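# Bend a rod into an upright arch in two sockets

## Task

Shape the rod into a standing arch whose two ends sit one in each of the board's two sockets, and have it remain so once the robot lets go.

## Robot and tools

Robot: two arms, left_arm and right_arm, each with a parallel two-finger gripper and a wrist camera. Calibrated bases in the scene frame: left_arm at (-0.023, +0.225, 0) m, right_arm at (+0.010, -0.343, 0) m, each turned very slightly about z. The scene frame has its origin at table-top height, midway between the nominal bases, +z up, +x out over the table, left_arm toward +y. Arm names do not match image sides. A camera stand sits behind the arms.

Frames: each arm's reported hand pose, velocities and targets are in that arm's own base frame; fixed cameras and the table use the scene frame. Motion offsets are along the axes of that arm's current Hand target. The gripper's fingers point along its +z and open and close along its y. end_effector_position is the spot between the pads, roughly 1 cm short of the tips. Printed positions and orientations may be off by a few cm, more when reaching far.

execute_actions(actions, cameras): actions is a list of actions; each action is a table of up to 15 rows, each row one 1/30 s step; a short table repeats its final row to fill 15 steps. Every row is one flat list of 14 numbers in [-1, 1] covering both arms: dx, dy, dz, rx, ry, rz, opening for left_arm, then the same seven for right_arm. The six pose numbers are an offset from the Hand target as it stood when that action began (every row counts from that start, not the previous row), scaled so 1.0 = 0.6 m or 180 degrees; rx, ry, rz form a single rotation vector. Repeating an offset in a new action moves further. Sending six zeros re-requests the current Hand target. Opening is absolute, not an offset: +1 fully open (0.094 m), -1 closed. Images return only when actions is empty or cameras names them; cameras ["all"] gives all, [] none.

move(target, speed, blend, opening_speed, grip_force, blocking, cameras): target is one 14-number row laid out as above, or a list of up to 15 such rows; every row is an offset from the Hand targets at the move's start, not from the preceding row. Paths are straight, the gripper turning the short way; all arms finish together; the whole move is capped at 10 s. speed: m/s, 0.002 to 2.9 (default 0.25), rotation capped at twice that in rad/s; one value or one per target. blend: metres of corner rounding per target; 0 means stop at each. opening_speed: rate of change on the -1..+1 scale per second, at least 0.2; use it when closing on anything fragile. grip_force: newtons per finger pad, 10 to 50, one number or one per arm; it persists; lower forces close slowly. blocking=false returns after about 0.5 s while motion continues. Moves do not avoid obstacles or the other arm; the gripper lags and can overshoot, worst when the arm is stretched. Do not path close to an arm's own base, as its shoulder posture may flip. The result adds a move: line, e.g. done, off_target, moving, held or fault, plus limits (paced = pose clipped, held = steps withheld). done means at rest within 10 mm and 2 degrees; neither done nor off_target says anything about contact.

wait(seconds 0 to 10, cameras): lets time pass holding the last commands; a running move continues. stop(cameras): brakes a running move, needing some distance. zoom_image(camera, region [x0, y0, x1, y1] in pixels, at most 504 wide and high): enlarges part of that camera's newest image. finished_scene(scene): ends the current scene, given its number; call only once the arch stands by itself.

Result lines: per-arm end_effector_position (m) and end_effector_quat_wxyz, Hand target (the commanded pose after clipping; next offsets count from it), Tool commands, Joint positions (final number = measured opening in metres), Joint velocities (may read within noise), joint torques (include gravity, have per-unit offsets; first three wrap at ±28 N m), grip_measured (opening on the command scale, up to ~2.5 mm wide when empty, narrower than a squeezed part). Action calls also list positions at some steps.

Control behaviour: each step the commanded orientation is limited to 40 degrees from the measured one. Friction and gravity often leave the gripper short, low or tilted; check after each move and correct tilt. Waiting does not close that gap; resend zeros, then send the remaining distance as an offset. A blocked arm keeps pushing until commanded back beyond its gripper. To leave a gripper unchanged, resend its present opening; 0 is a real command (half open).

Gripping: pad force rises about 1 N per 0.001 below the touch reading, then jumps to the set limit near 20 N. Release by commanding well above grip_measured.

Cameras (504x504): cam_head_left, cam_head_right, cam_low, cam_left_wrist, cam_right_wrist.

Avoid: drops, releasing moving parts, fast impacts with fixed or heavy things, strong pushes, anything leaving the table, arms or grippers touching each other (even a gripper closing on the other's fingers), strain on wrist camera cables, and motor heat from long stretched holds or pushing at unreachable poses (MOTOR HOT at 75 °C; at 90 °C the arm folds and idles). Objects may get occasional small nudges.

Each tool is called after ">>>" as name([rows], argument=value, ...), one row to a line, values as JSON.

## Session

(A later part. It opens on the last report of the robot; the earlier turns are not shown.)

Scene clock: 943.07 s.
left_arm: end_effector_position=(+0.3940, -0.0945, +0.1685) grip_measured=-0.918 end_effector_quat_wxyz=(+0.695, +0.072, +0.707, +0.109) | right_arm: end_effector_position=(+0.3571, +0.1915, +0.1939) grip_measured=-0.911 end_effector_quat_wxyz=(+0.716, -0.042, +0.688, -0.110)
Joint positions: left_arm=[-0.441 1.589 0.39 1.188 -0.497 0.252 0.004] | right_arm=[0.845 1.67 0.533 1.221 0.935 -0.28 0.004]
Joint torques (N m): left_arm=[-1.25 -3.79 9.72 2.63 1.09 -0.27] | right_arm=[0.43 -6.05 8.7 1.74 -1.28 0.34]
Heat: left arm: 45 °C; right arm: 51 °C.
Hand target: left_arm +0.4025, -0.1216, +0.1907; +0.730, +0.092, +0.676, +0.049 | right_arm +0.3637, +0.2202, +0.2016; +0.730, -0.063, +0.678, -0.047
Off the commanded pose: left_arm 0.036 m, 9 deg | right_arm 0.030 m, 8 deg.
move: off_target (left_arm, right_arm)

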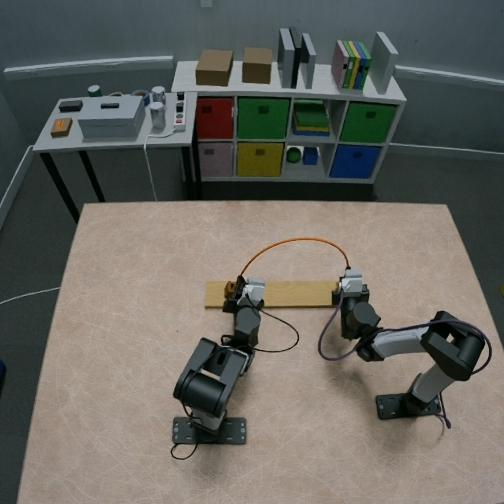

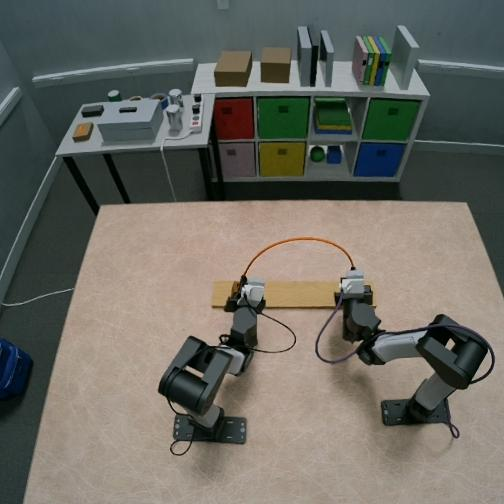

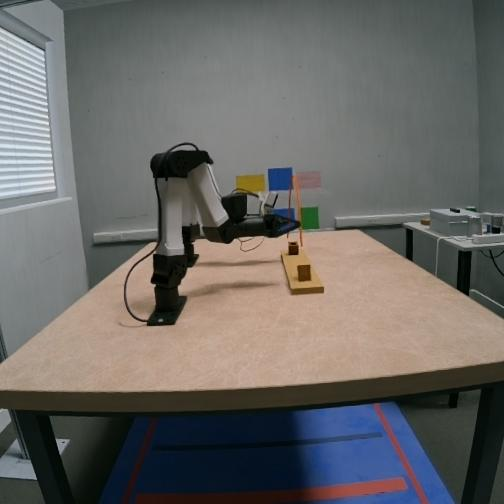

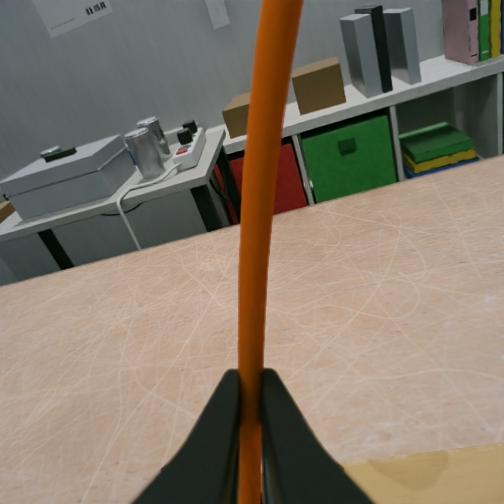

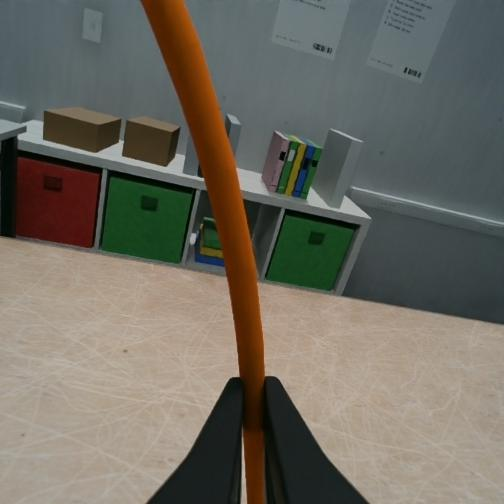

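>>> move(target=[0.0017, -0.0018, 0.0283, 0, 0, 0, -1, 0.0363, 0.0362, -0.0022, 0, 0, 0, -1], speed=0.06, cameras=["all"])

>>> zoom_image(camera="cam_low", region=[250, 200, 330, 280])

>>> zoom_image(camera="cam_head_left", region=[200, 240, 390, 340])

>>> zoom_image(camera="cam_head_right", region=[200, 240, 390, 340])

Scene clock: 1145.80 s.
left_arm: end_effector_position=(+0.4098, -0.0913, +0.1690) grip_measured=-0.918 end_effector_quat_wxyz=(+0.695, +0.063, +0.707, +0.117) | right_arm: end_effector_position=(+0.3635, +0.2066, +0.1597) grip_measured=-0.911 end_effector_quat_wxyz=(+0.700, -0.059, +0.702, -0.114)
Joint positions: left_arm=[-0.417 1.643 0.447 1.188 -0.495 0.252 0.004] | right_arm=[0.859 1.805 0.561 1.256 0.936 -0.255 0.004]
Joint torques (N m): left_arm=[-1.69 -4.19 9.95 2.56 1.23 -0.28] | right_arm=[2.69 -6.5 8.1 2.5 -0.82 0.13]
Heat: left arm: 45 °C; right arm: 43 °C.
Hand target: left_arm +0.4194, -0.1237, +0.1905; +0.730, +0.092, +0.676, +0.049 | right_arm +0.3637, +0.2382, +0.1766; +0.730, -0.063, +0.678, -0.048
Off the commanded pose: left_arm 0.040 m, 10 deg | right_arm 0.036 m, 9 deg.
move: off_target (left_arm, right_arm)

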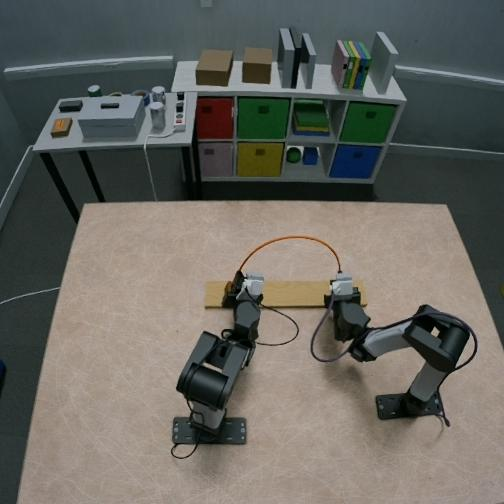

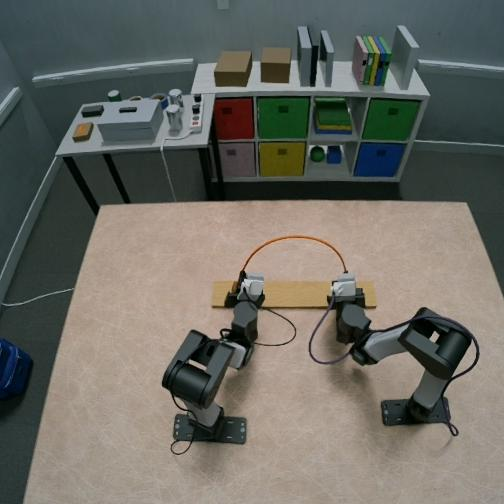

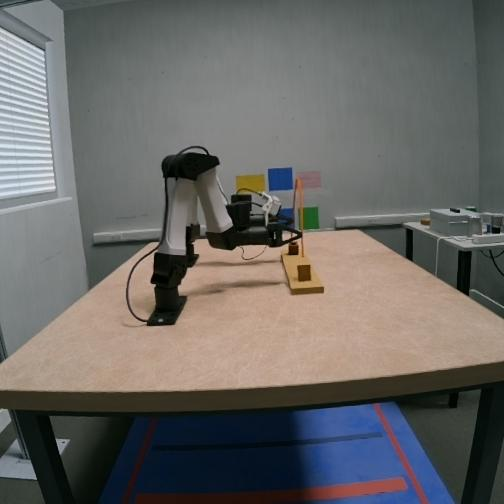

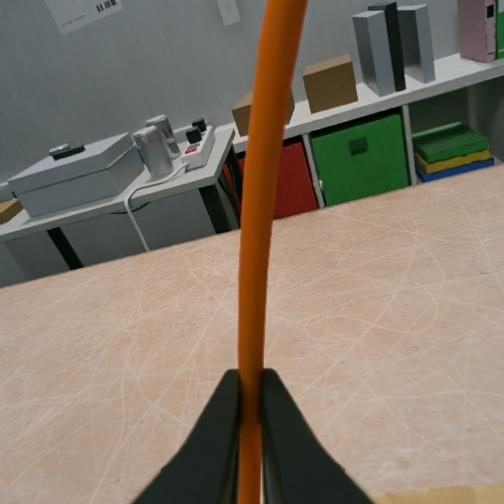

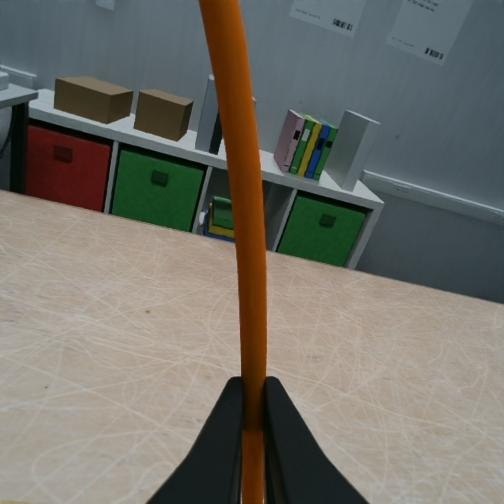

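Scaled by 6.300.

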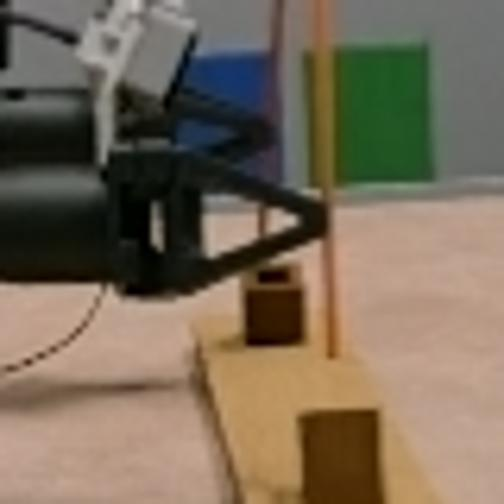

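Scaled by 2.653.

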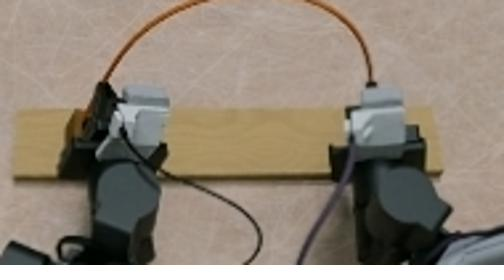

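Scaled by 2.653.

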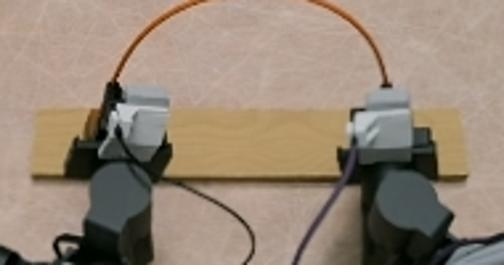

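>>> zoom_image(camera="cam_head_left", region=[315, 250, 385, 320])

>>> zoom_image(camera="cam_head_left", region=[205, 250, 275, 320])

Scaled by 7.200.

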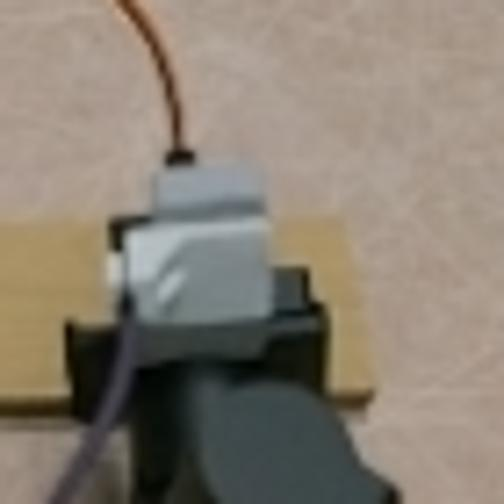

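Scaled by 7.200.

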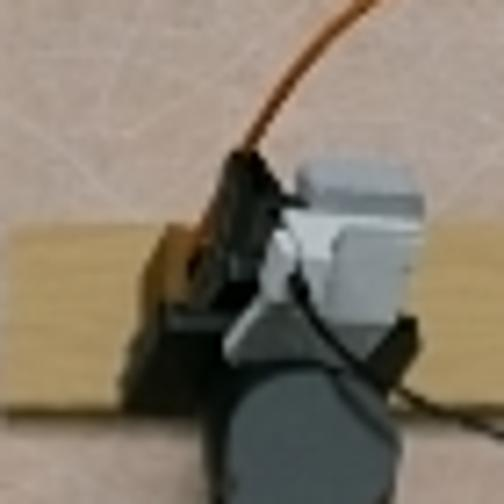

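>>> zoom_image(camera="cam_head_left", region=[220, 265, 250, 295])

>>> zoom_image(camera="cam_head_right", region=[225, 265, 255, 295])

>>> zoom_image(camera="cam_low", region=[270, 225, 320, 275])

Scaled by 16.800.

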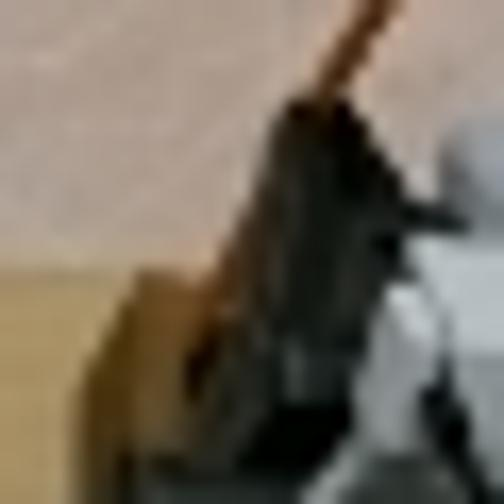

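Scaled by 16.800.

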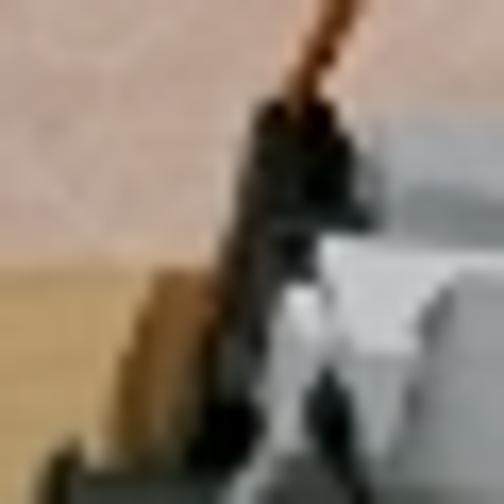

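Scaled by 10.080.

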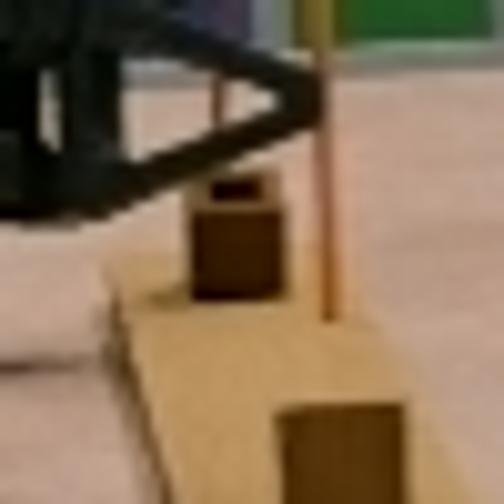

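>>> move(target=[0.0345, -0.0095, 0.0077, 0, 0, 0, -1, 0.027, -0.005, -0.0022, 0, 0, 0, -1], speed=0.04, cameras=["all"])

>>> zoom_image(camera="cam_low", region=[270, 225, 320, 275])

>>> zoom_image(camera="cam_head_left", region=[220, 265, 250, 295])

>>> zoom_image(camera="cam_head_left", region=[320, 260, 360, 300])

Scene clock: 1182.87 s.
left_arm: end_effector_position=(+0.4155, -0.0903, +0.1474) grip_measured=-0.918 end_effector_quat_wxyz=(+0.691, +0.062, +0.710, +0.121) | right_arm: end_effector_position=(+0.3650, +0.2083, +0.1498) grip_measured=-0.911 end_effector_quat_wxyz=(+0.704, -0.054, +0.700, -0.110)
Joint positions: left_arm=[-0.41 1.758 0.447 1.294 -0.495 0.252 0.004] | right_arm=[0.859 1.867 0.561 1.332 0.936 -0.254 0.004]
Joint torques (N m): left_arm=[-2.06 -4.6 9.29 2.66 1.28 -0.29] | right_arm=[1.52 -7.02 5.35 2.55 -0.96 0.13]
Heat: left arm: 45 °C; right arm: 44 °C.
Hand target: left_arm +0.4254, -0.1254, +0.1695; +0.730, +0.092, +0.676, +0.049 | right_arm +0.3637, +0.2327, +0.1609; +0.730, -0.063, +0.679, -0.048
Off the commanded pose: left_arm 0.043 m, 11 deg | right_arm 0.027 m, 8 deg.
move: off_target (left_arm, right_arm)

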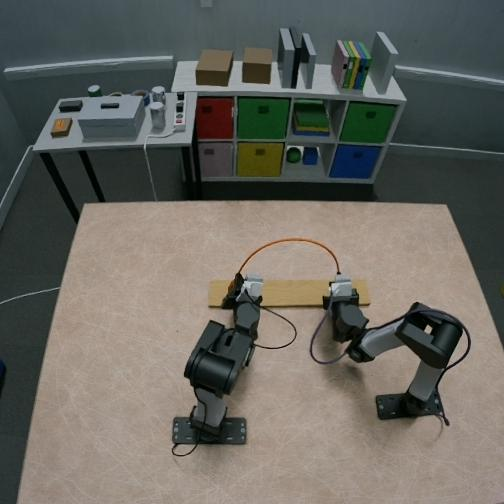

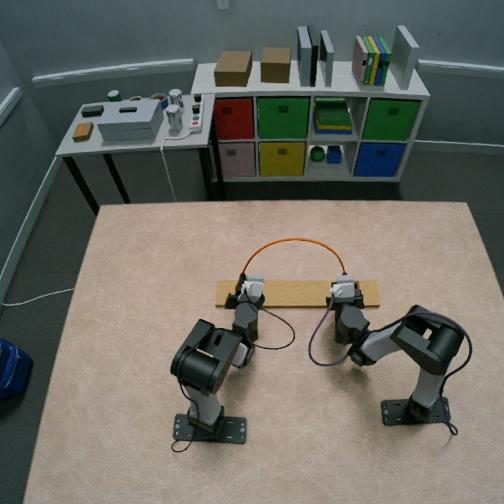

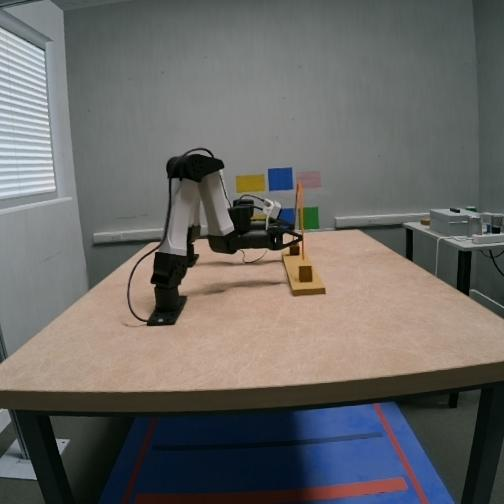

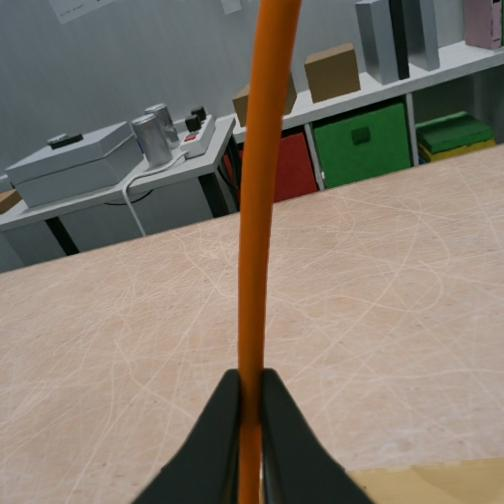

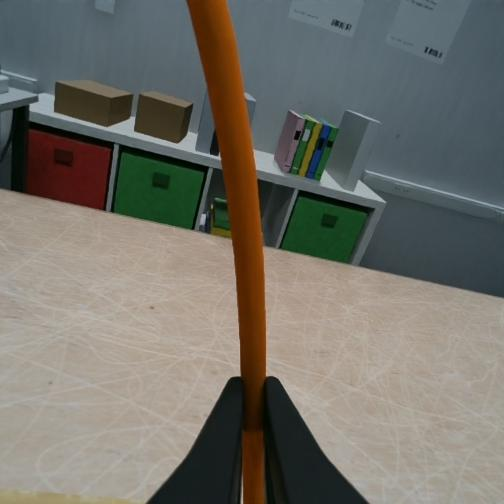

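Scaled by 10.080.

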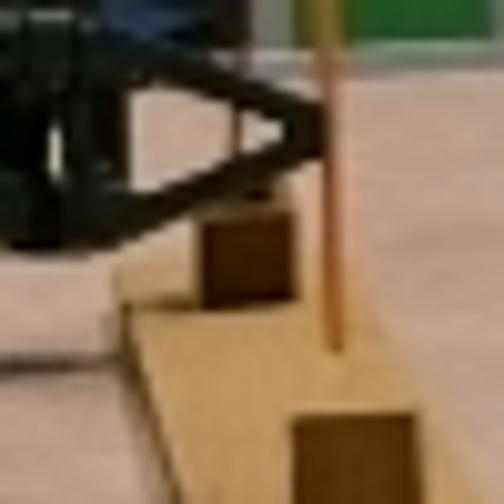

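Scaled by 16.800.

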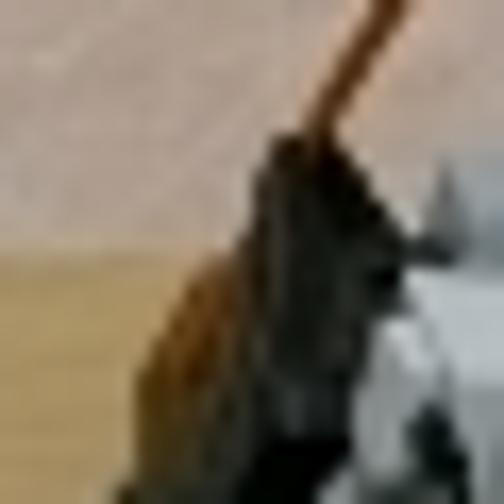

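Scaled by 12.600.

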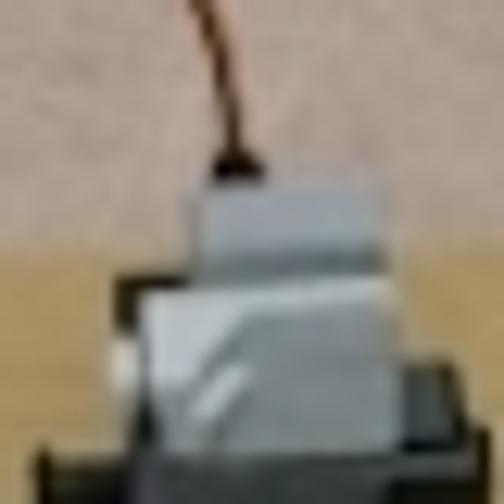

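>>> zoom_image(camera="cam_head_left", region=[195, 265, 255, 325])

>>> zoom_image(camera="cam_head_left", region=[320, 265, 380, 325])

>>> zoom_image(camera="cam_head_right", region=[205, 265, 265, 325])

>>> zoom_image(camera="cam_head_right", region=[325, 265, 385, 325])

Scaled by 8.400.

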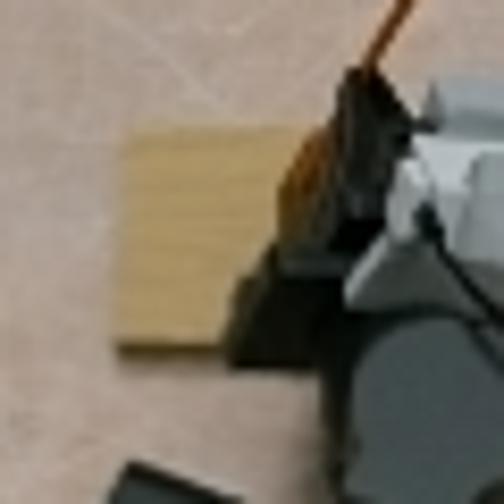

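Scaled by 8.400.

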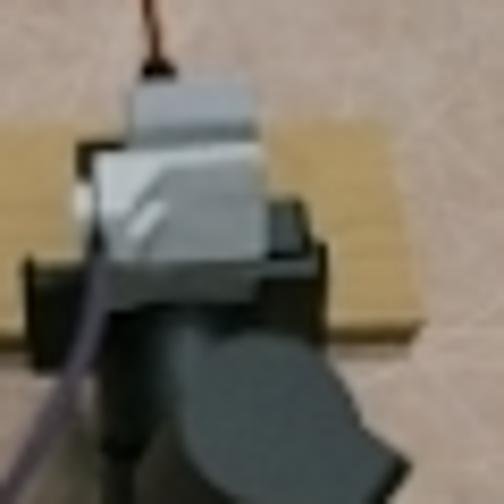

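Scaled by 8.400.

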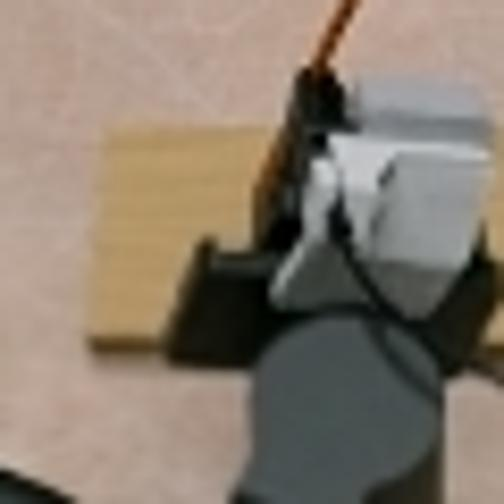

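Scaled by 8.400.

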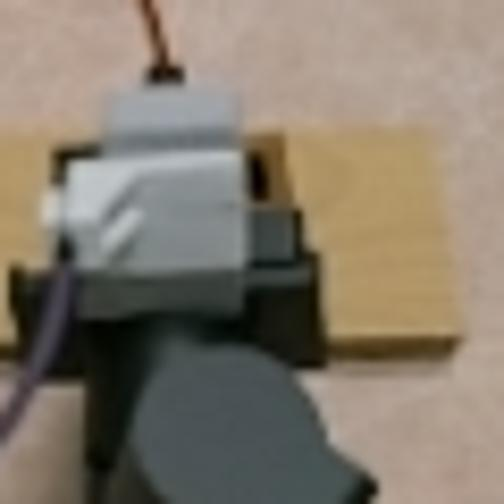

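>>> move(target=[-0.014, -0.0205, 0.0073, 0, 0, 0, -1, 0.0042, -0.0238, 0.0038, 0, 0, 0, -1], speed=0.05, cameras=["cam_head_left", "cam_head_right", "cam_low"])

>>> zoom_image(camera="cam_low", region=[270, 225, 320, 275])

>>> zoom_image(camera="cam_head_left", region=[200, 260, 260, 320])

>>> zoom_image(camera="cam_head_left", region=[315, 260, 375, 320])

>>> zoom_image(camera="cam_head_right", region=[325, 260, 385, 320])

Scene clock: 1225.53 s.
left_arm: end_effector_position=(+0.4231, -0.1032, +0.1612) grip_measured=-0.918 end_effector_quat_wxyz=(+0.706, +0.062, +0.697, +0.109) | right_arm: end_effector_position=(+0.3664, +0.1925, +0.1438) grip_measured=-0.911 end_effector_quat_wxyz=(+0.699, -0.048, +0.703, -0.124)
Joint positions: left_arm=[-0.43 1.765 0.493 1.294 -0.495 0.252 0.004] | right_arm=[0.829 1.867 0.531 1.349 0.936 -0.254 0.004]
Joint torques (N m): left_arm=[-3.64 -4.93 9.22 2.29 0.93 -0.26] | right_arm=[0.76 -9.21 4.41 2.51 -1.37 0.15]
Heat: left arm: 49 °C; right arm: 51 °C.
Hand target: left_arm +0.4284, -0.1394, +0.1755; +0.730, +0.092, +0.676, +0.049 | right_arm +0.3664, +0.2182, +0.1609; +0.730, -0.063, +0.678, -0.048
Off the commanded pose: left_arm 0.039 m, 8 deg | right_arm 0.031 m, 10 deg.
move: off_target (left_arm, right_arm)
Images, in order (width x height): cam_head_left 504x504, cam_head_right 504x504, cam_low 504x504.

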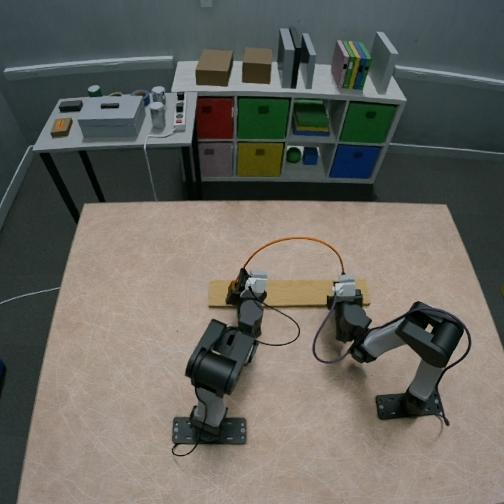

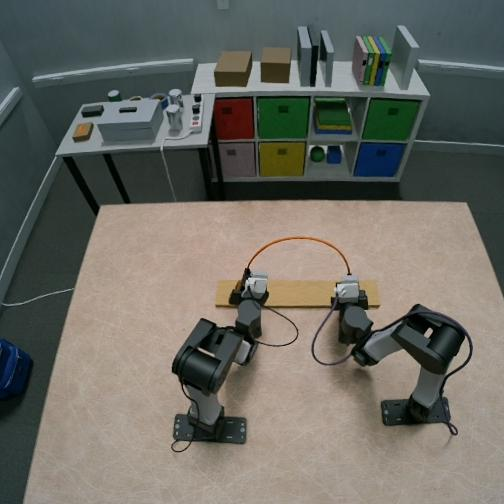

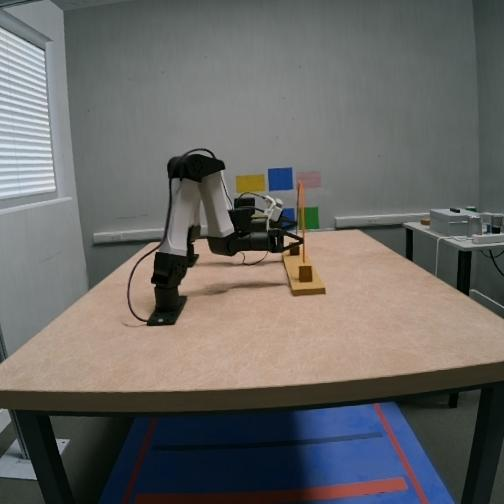

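Scaled by 10.080.

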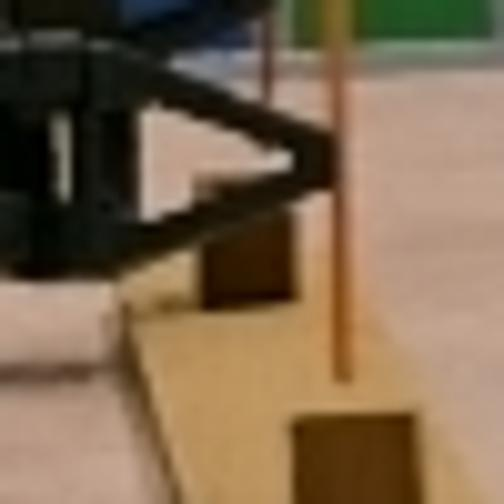

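Scaled by 8.400.

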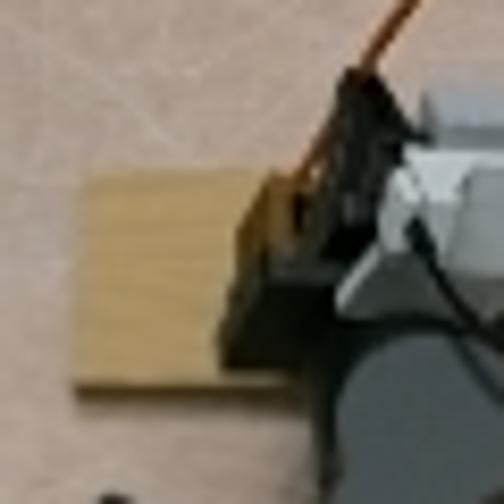

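Scaled by 8.400.

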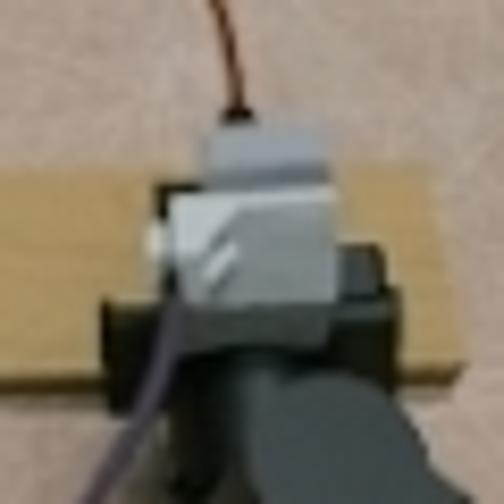

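Scaled by 8.400.

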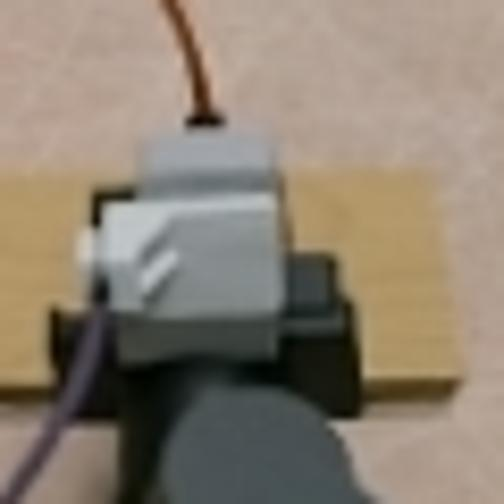

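>>> move(target=[-0.0028, -0.0103, -0.0093, 0, 0, 0, -1, 0.0008, -0.0042, 0.0022, 0, 0, 0, -1], speed=0.05, cameras=["cam_head_left", "cam_head_right", "cam_low"])

>>> zoom_image(camera="cam_low", region=[270, 225, 320, 275])

>>> zoom_image(camera="cam_head_left", region=[200, 260, 260, 320])

>>> zoom_image(camera="cam_head_left", region=[315, 260, 375, 320])

Scene clock: 1253.30 s.
left_arm: end_effector_position=(+0.4204, -0.1134, +0.1612) grip_measured=-0.918 end_effector_quat_wxyz=(+0.707, +0.070, +0.697, +0.100) | right_arm: end_effector_position=(+0.3673, +0.1883, +0.1430) grip_measured=-0.911 end_effector_quat_wxyz=(+0.698, -0.044, +0.703, -0.126)
Joint positions: left_arm=[-0.454 1.765 0.493 1.294 -0.495 0.252 0.004] | right_arm=[0.82 1.867 0.525 1.353 0.936 -0.251 0.004]
Joint torques (N m): left_arm=[-3.84 -5.16 8.53 2.33 0.69 -0.26] | right_arm=[0.8 -9.43 4.45 2.48 -1.45 0.13]
Heat: left arm: 47 °C; right arm: 48 °C.
Hand target: left_arm +0.4224, -0.1454, +0.1755; +0.730, +0.092, +0.676, +0.049 | right_arm +0.3678, +0.2157, +0.1609; +0.730, -0.063, +0.678, -0.048
Off the commanded pose: left_arm 0.035 m, 7 deg | right_arm 0.033 m, 10 deg.
move: off_target (left_arm, right_arm)
Images, in order (width x height): cam_head_left 504x504, cam_head_right 504x504, cam_low 504x504.

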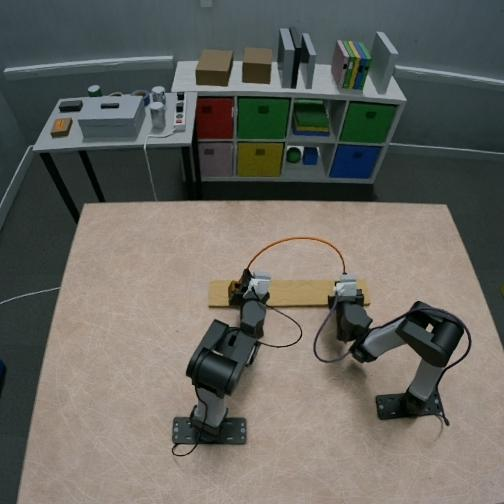

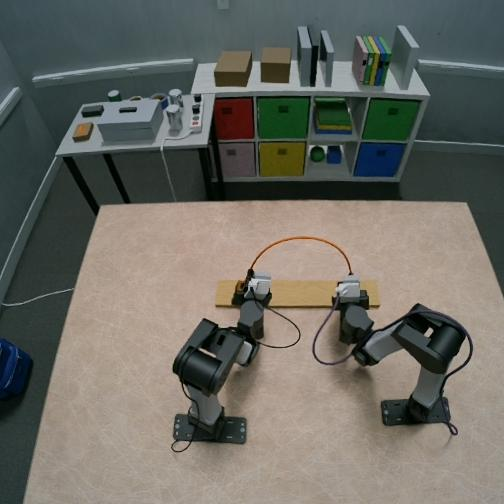

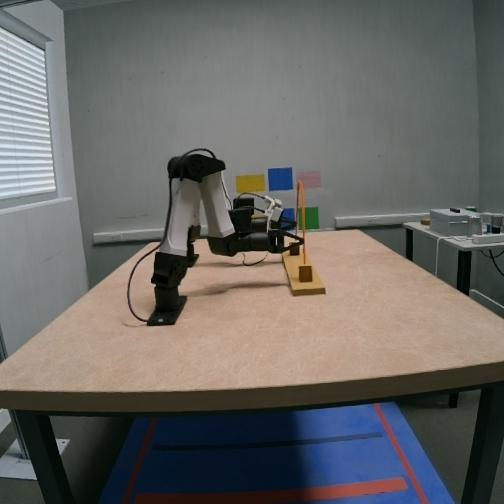

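Scaled by 10.080.

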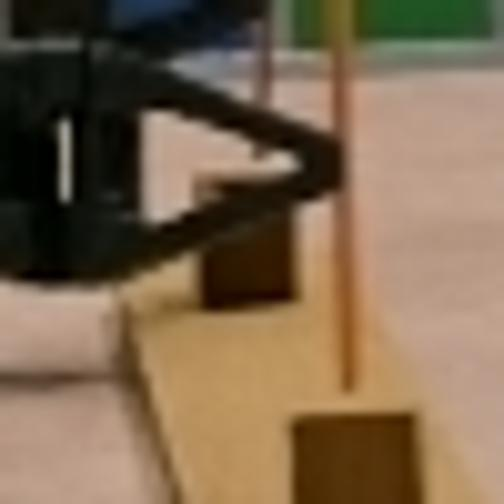

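Scaled by 8.400.

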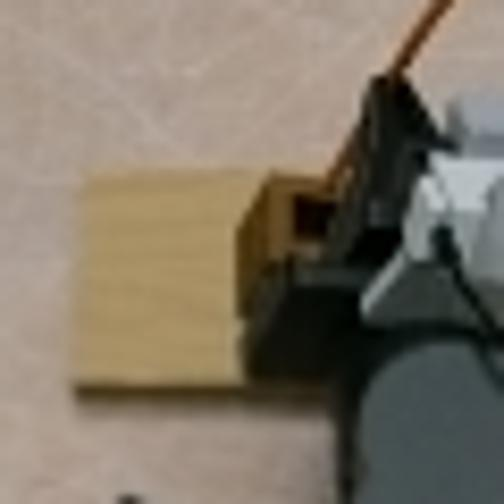

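Scaled by 8.400.

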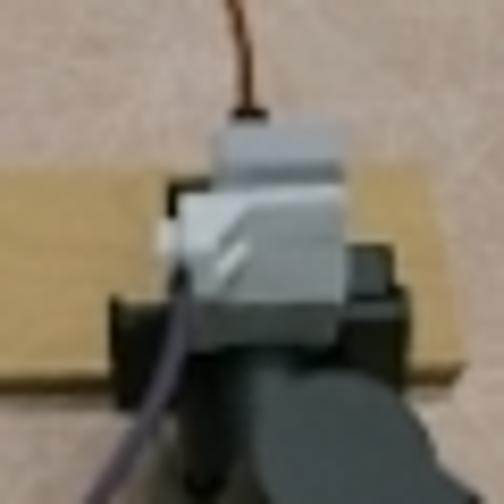

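>>> move(target=[0.0372, 0.0018, -0.0115, 0, 0, 0, -1, 0.023, -0.0025, -0.0018, 0, 0, 0, -1], speed=0.04, cameras=["cam_head_left", "cam_head_right", "cam_low"])

>>> zoom_image(camera="cam_low", region=[270, 225, 320, 275])

>>> zoom_image(camera="cam_head_left", region=[200, 260, 260, 320])

>>> zoom_image(camera="cam_head_left", region=[315, 260, 375, 320])

Scene clock: 1272.80 s.
left_arm: end_effector_position=(+0.4231, -0.1146, +0.1474) grip_measured=-0.918 end_effector_quat_wxyz=(+0.710, +0.068, +0.694, +0.099) | right_arm: end_effector_position=(+0.3664, +0.1850, +0.1389) grip_measured=-0.911 end_effector_quat_wxyz=(+0.703, -0.040, +0.700, -0.120)
Joint positions: left_arm=[-0.454 1.851 0.493 1.388 -0.495 0.252 0.004] | right_arm=[0.813 1.894 0.507 1.414 0.926 -0.248 0.004]
Joint torques (N m): left_arm=[-2.95 -5.08 4.16 2.68 0.78 -0.28] | right_arm=[0.68 -6.63 4.33 2.54 -1.43 0.16]
Heat: left arm: 47 °C; right arm: 50 °C.
Hand target: left_arm +0.4174, -0.1395, +0.1534; +0.730, +0.092, +0.676, +0.049 | right_arm +0.3678, +0.2121, +0.1476; +0.730, -0.063, +0.678, -0.047
Off the commanded pose: left_arm 0.026 m, 7 deg | right_arm 0.028 m, 10 deg.
move: off_target (left_arm, right_arm)
Images, in order (width x height): cam_head_left 504x504, cam_head_right 504x504, cam_low 504x504.

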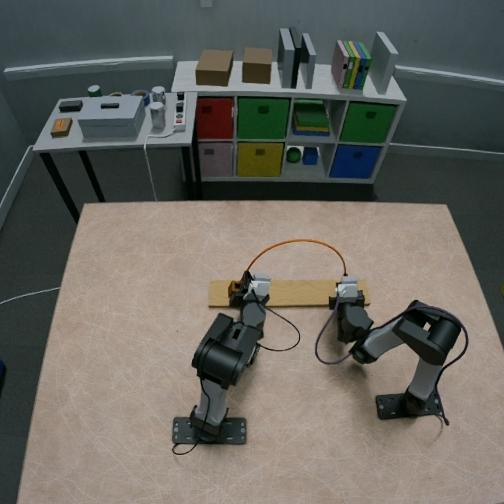

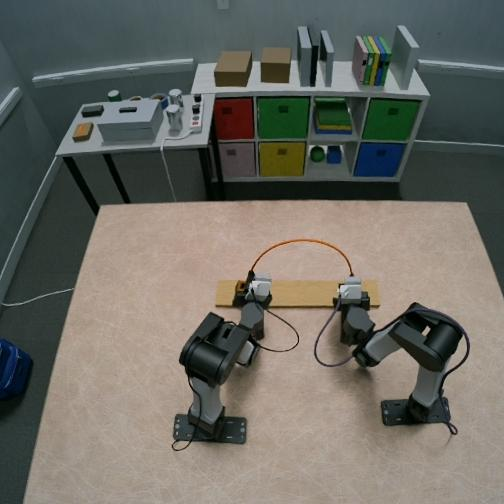

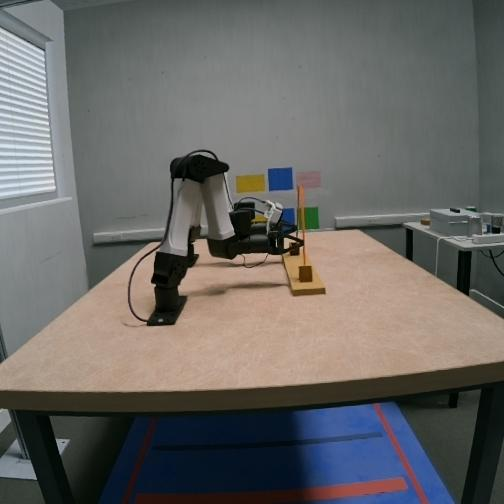

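Scaled by 10.080.

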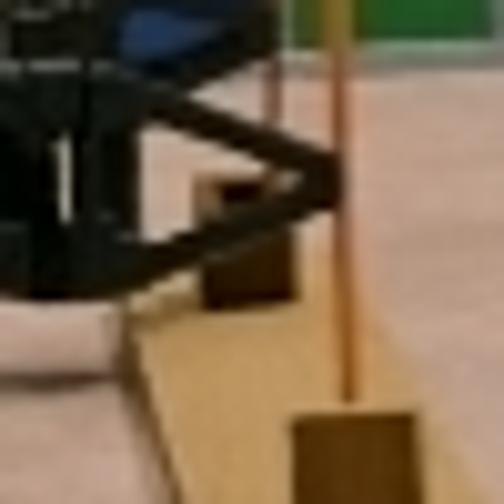

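Scaled by 8.400.

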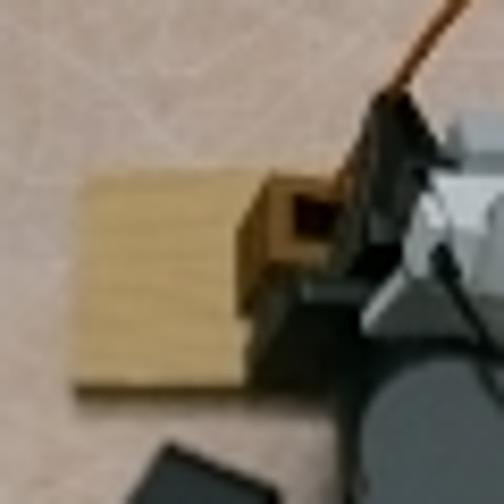

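Scaled by 8.400.

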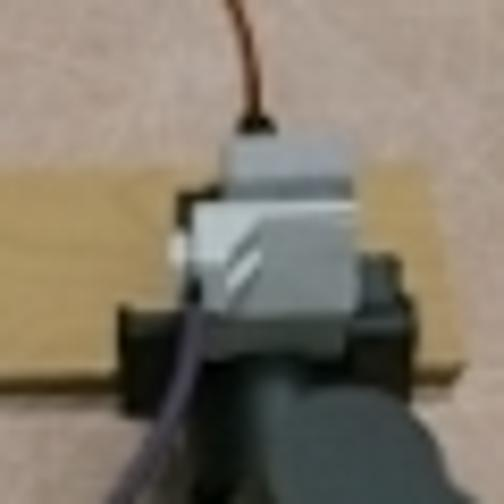

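>>> move(target=[-0.0037, 0.0117, -0.0147, 0, 0, 0, -1, -0.0008, 0.005, 0, 0, 0, 0, -1], speed=0.04, cameras=["cam_head_left", "cam_head_right", "cam_low"])

>>> zoom_image(camera="cam_low", region=[270, 225, 320, 275])

>>> zoom_image(camera="cam_head_left", region=[200, 260, 260, 320])

>>> zoom_image(camera="cam_head_left", region=[315, 260, 375, 320])

Scene clock: 1293.07 s.
left_arm: end_effector_position=(+0.4136, -0.1100, +0.1329) grip_measured=-0.918 end_effector_quat_wxyz=(+0.696, +0.077, +0.707, +0.104) | right_arm: end_effector_position=(+0.3661, +0.1848, +0.1352) grip_measured=-0.911 end_effector_quat_wxyz=(+0.700, -0.043, +0.702, -0.122)
Joint positions: left_arm=[-0.454 1.851 0.447 1.392 -0.495 0.252 0.004] | right_arm=[0.813 1.903 0.505 1.416 0.926 -0.248 0.004]
Joint torques (N m): left_arm=[-2.19 -8.01 4.27 2.7 0.85 -0.24] | right_arm=[1.36 -6.98 5.19 2.55 -1.36 0.13]
Heat: left arm: 47 °C; right arm: 49 °C.
Hand target: left_arm +0.4089, -0.1325, +0.1564; +0.730, +0.092, +0.676, +0.049 | right_arm +0.3677, +0.2151, +0.1475; +0.730, -0.063, +0.678, -0.048
Off the commanded pose: left_arm 0.033 m, 8 deg | right_arm 0.033 m, 10 deg.
move: off_target (left_arm, right_arm)
Images, in order (width x height): cam_head_left 504x504, cam_head_right 504x504, cam_low 504x504.

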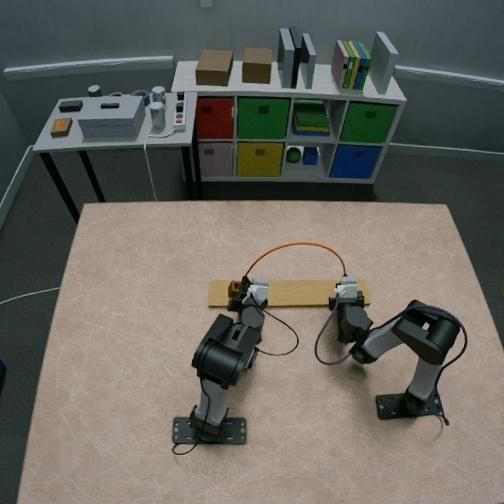

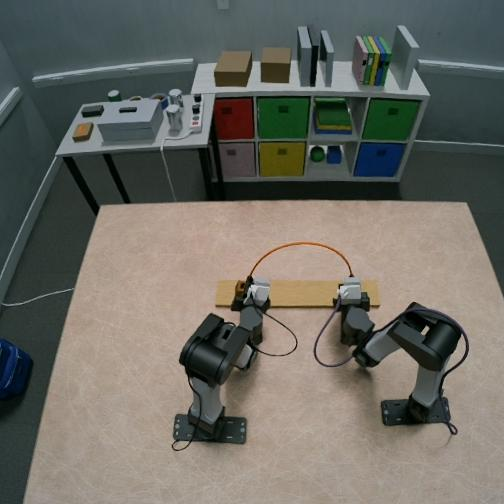

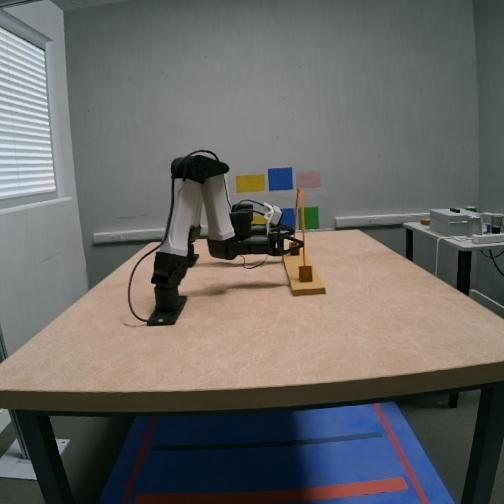

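Scaled by 10.080.

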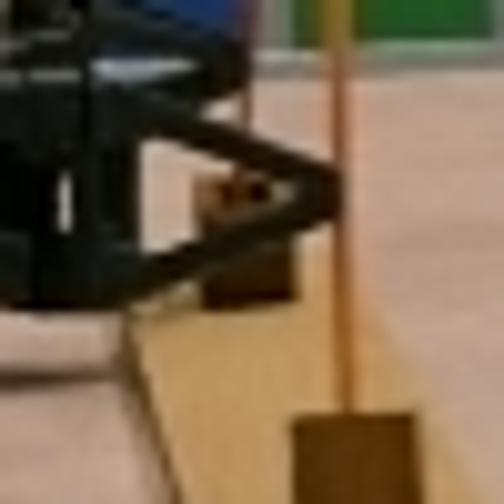

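Scaled by 8.400.

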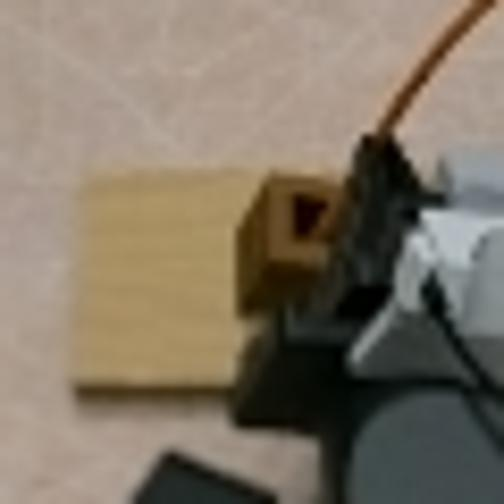

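Scaled by 8.400.

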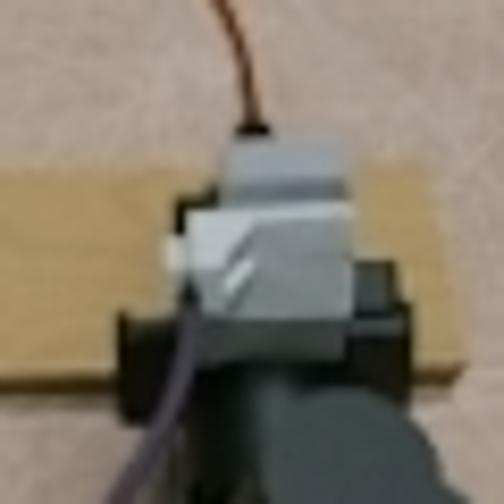

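>>> zoom_image(camera="cam_low", region=[282, 235, 302, 255])

>>> zoom_image(camera="cam_low", region=[290, 250, 320, 280])

>>> zoom_image(camera="cam_head_left", region=[225, 270, 255, 300])

>>> zoom_image(camera="cam_head_right", region=[225, 265, 265, 305])

>>> zoom_image(camera="cam_head_right", region=[330, 265, 370, 305])

Scaled by 25.200.

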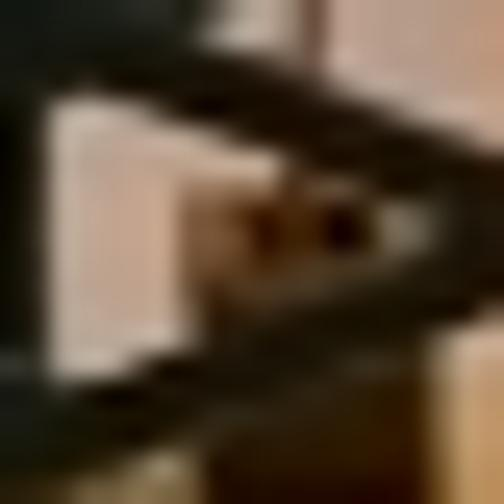

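Scaled by 16.800.

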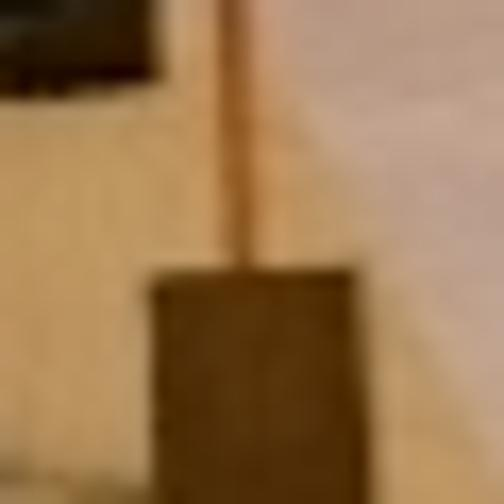

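Scaled by 16.800.

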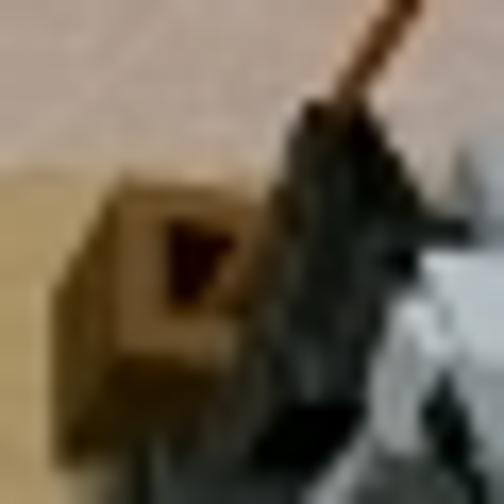

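Scaled by 12.600.

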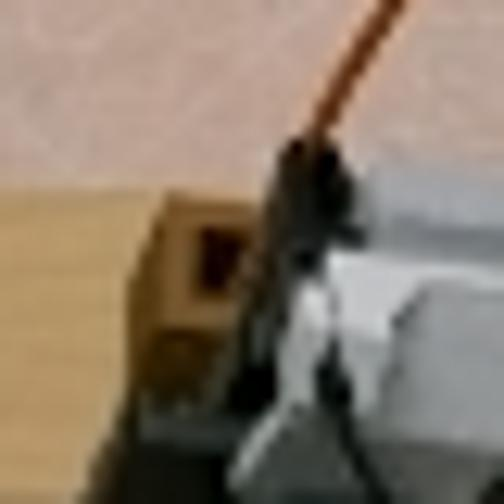

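Scaled by 12.600.

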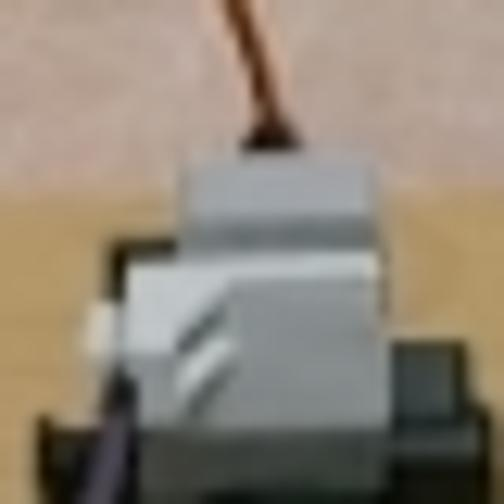

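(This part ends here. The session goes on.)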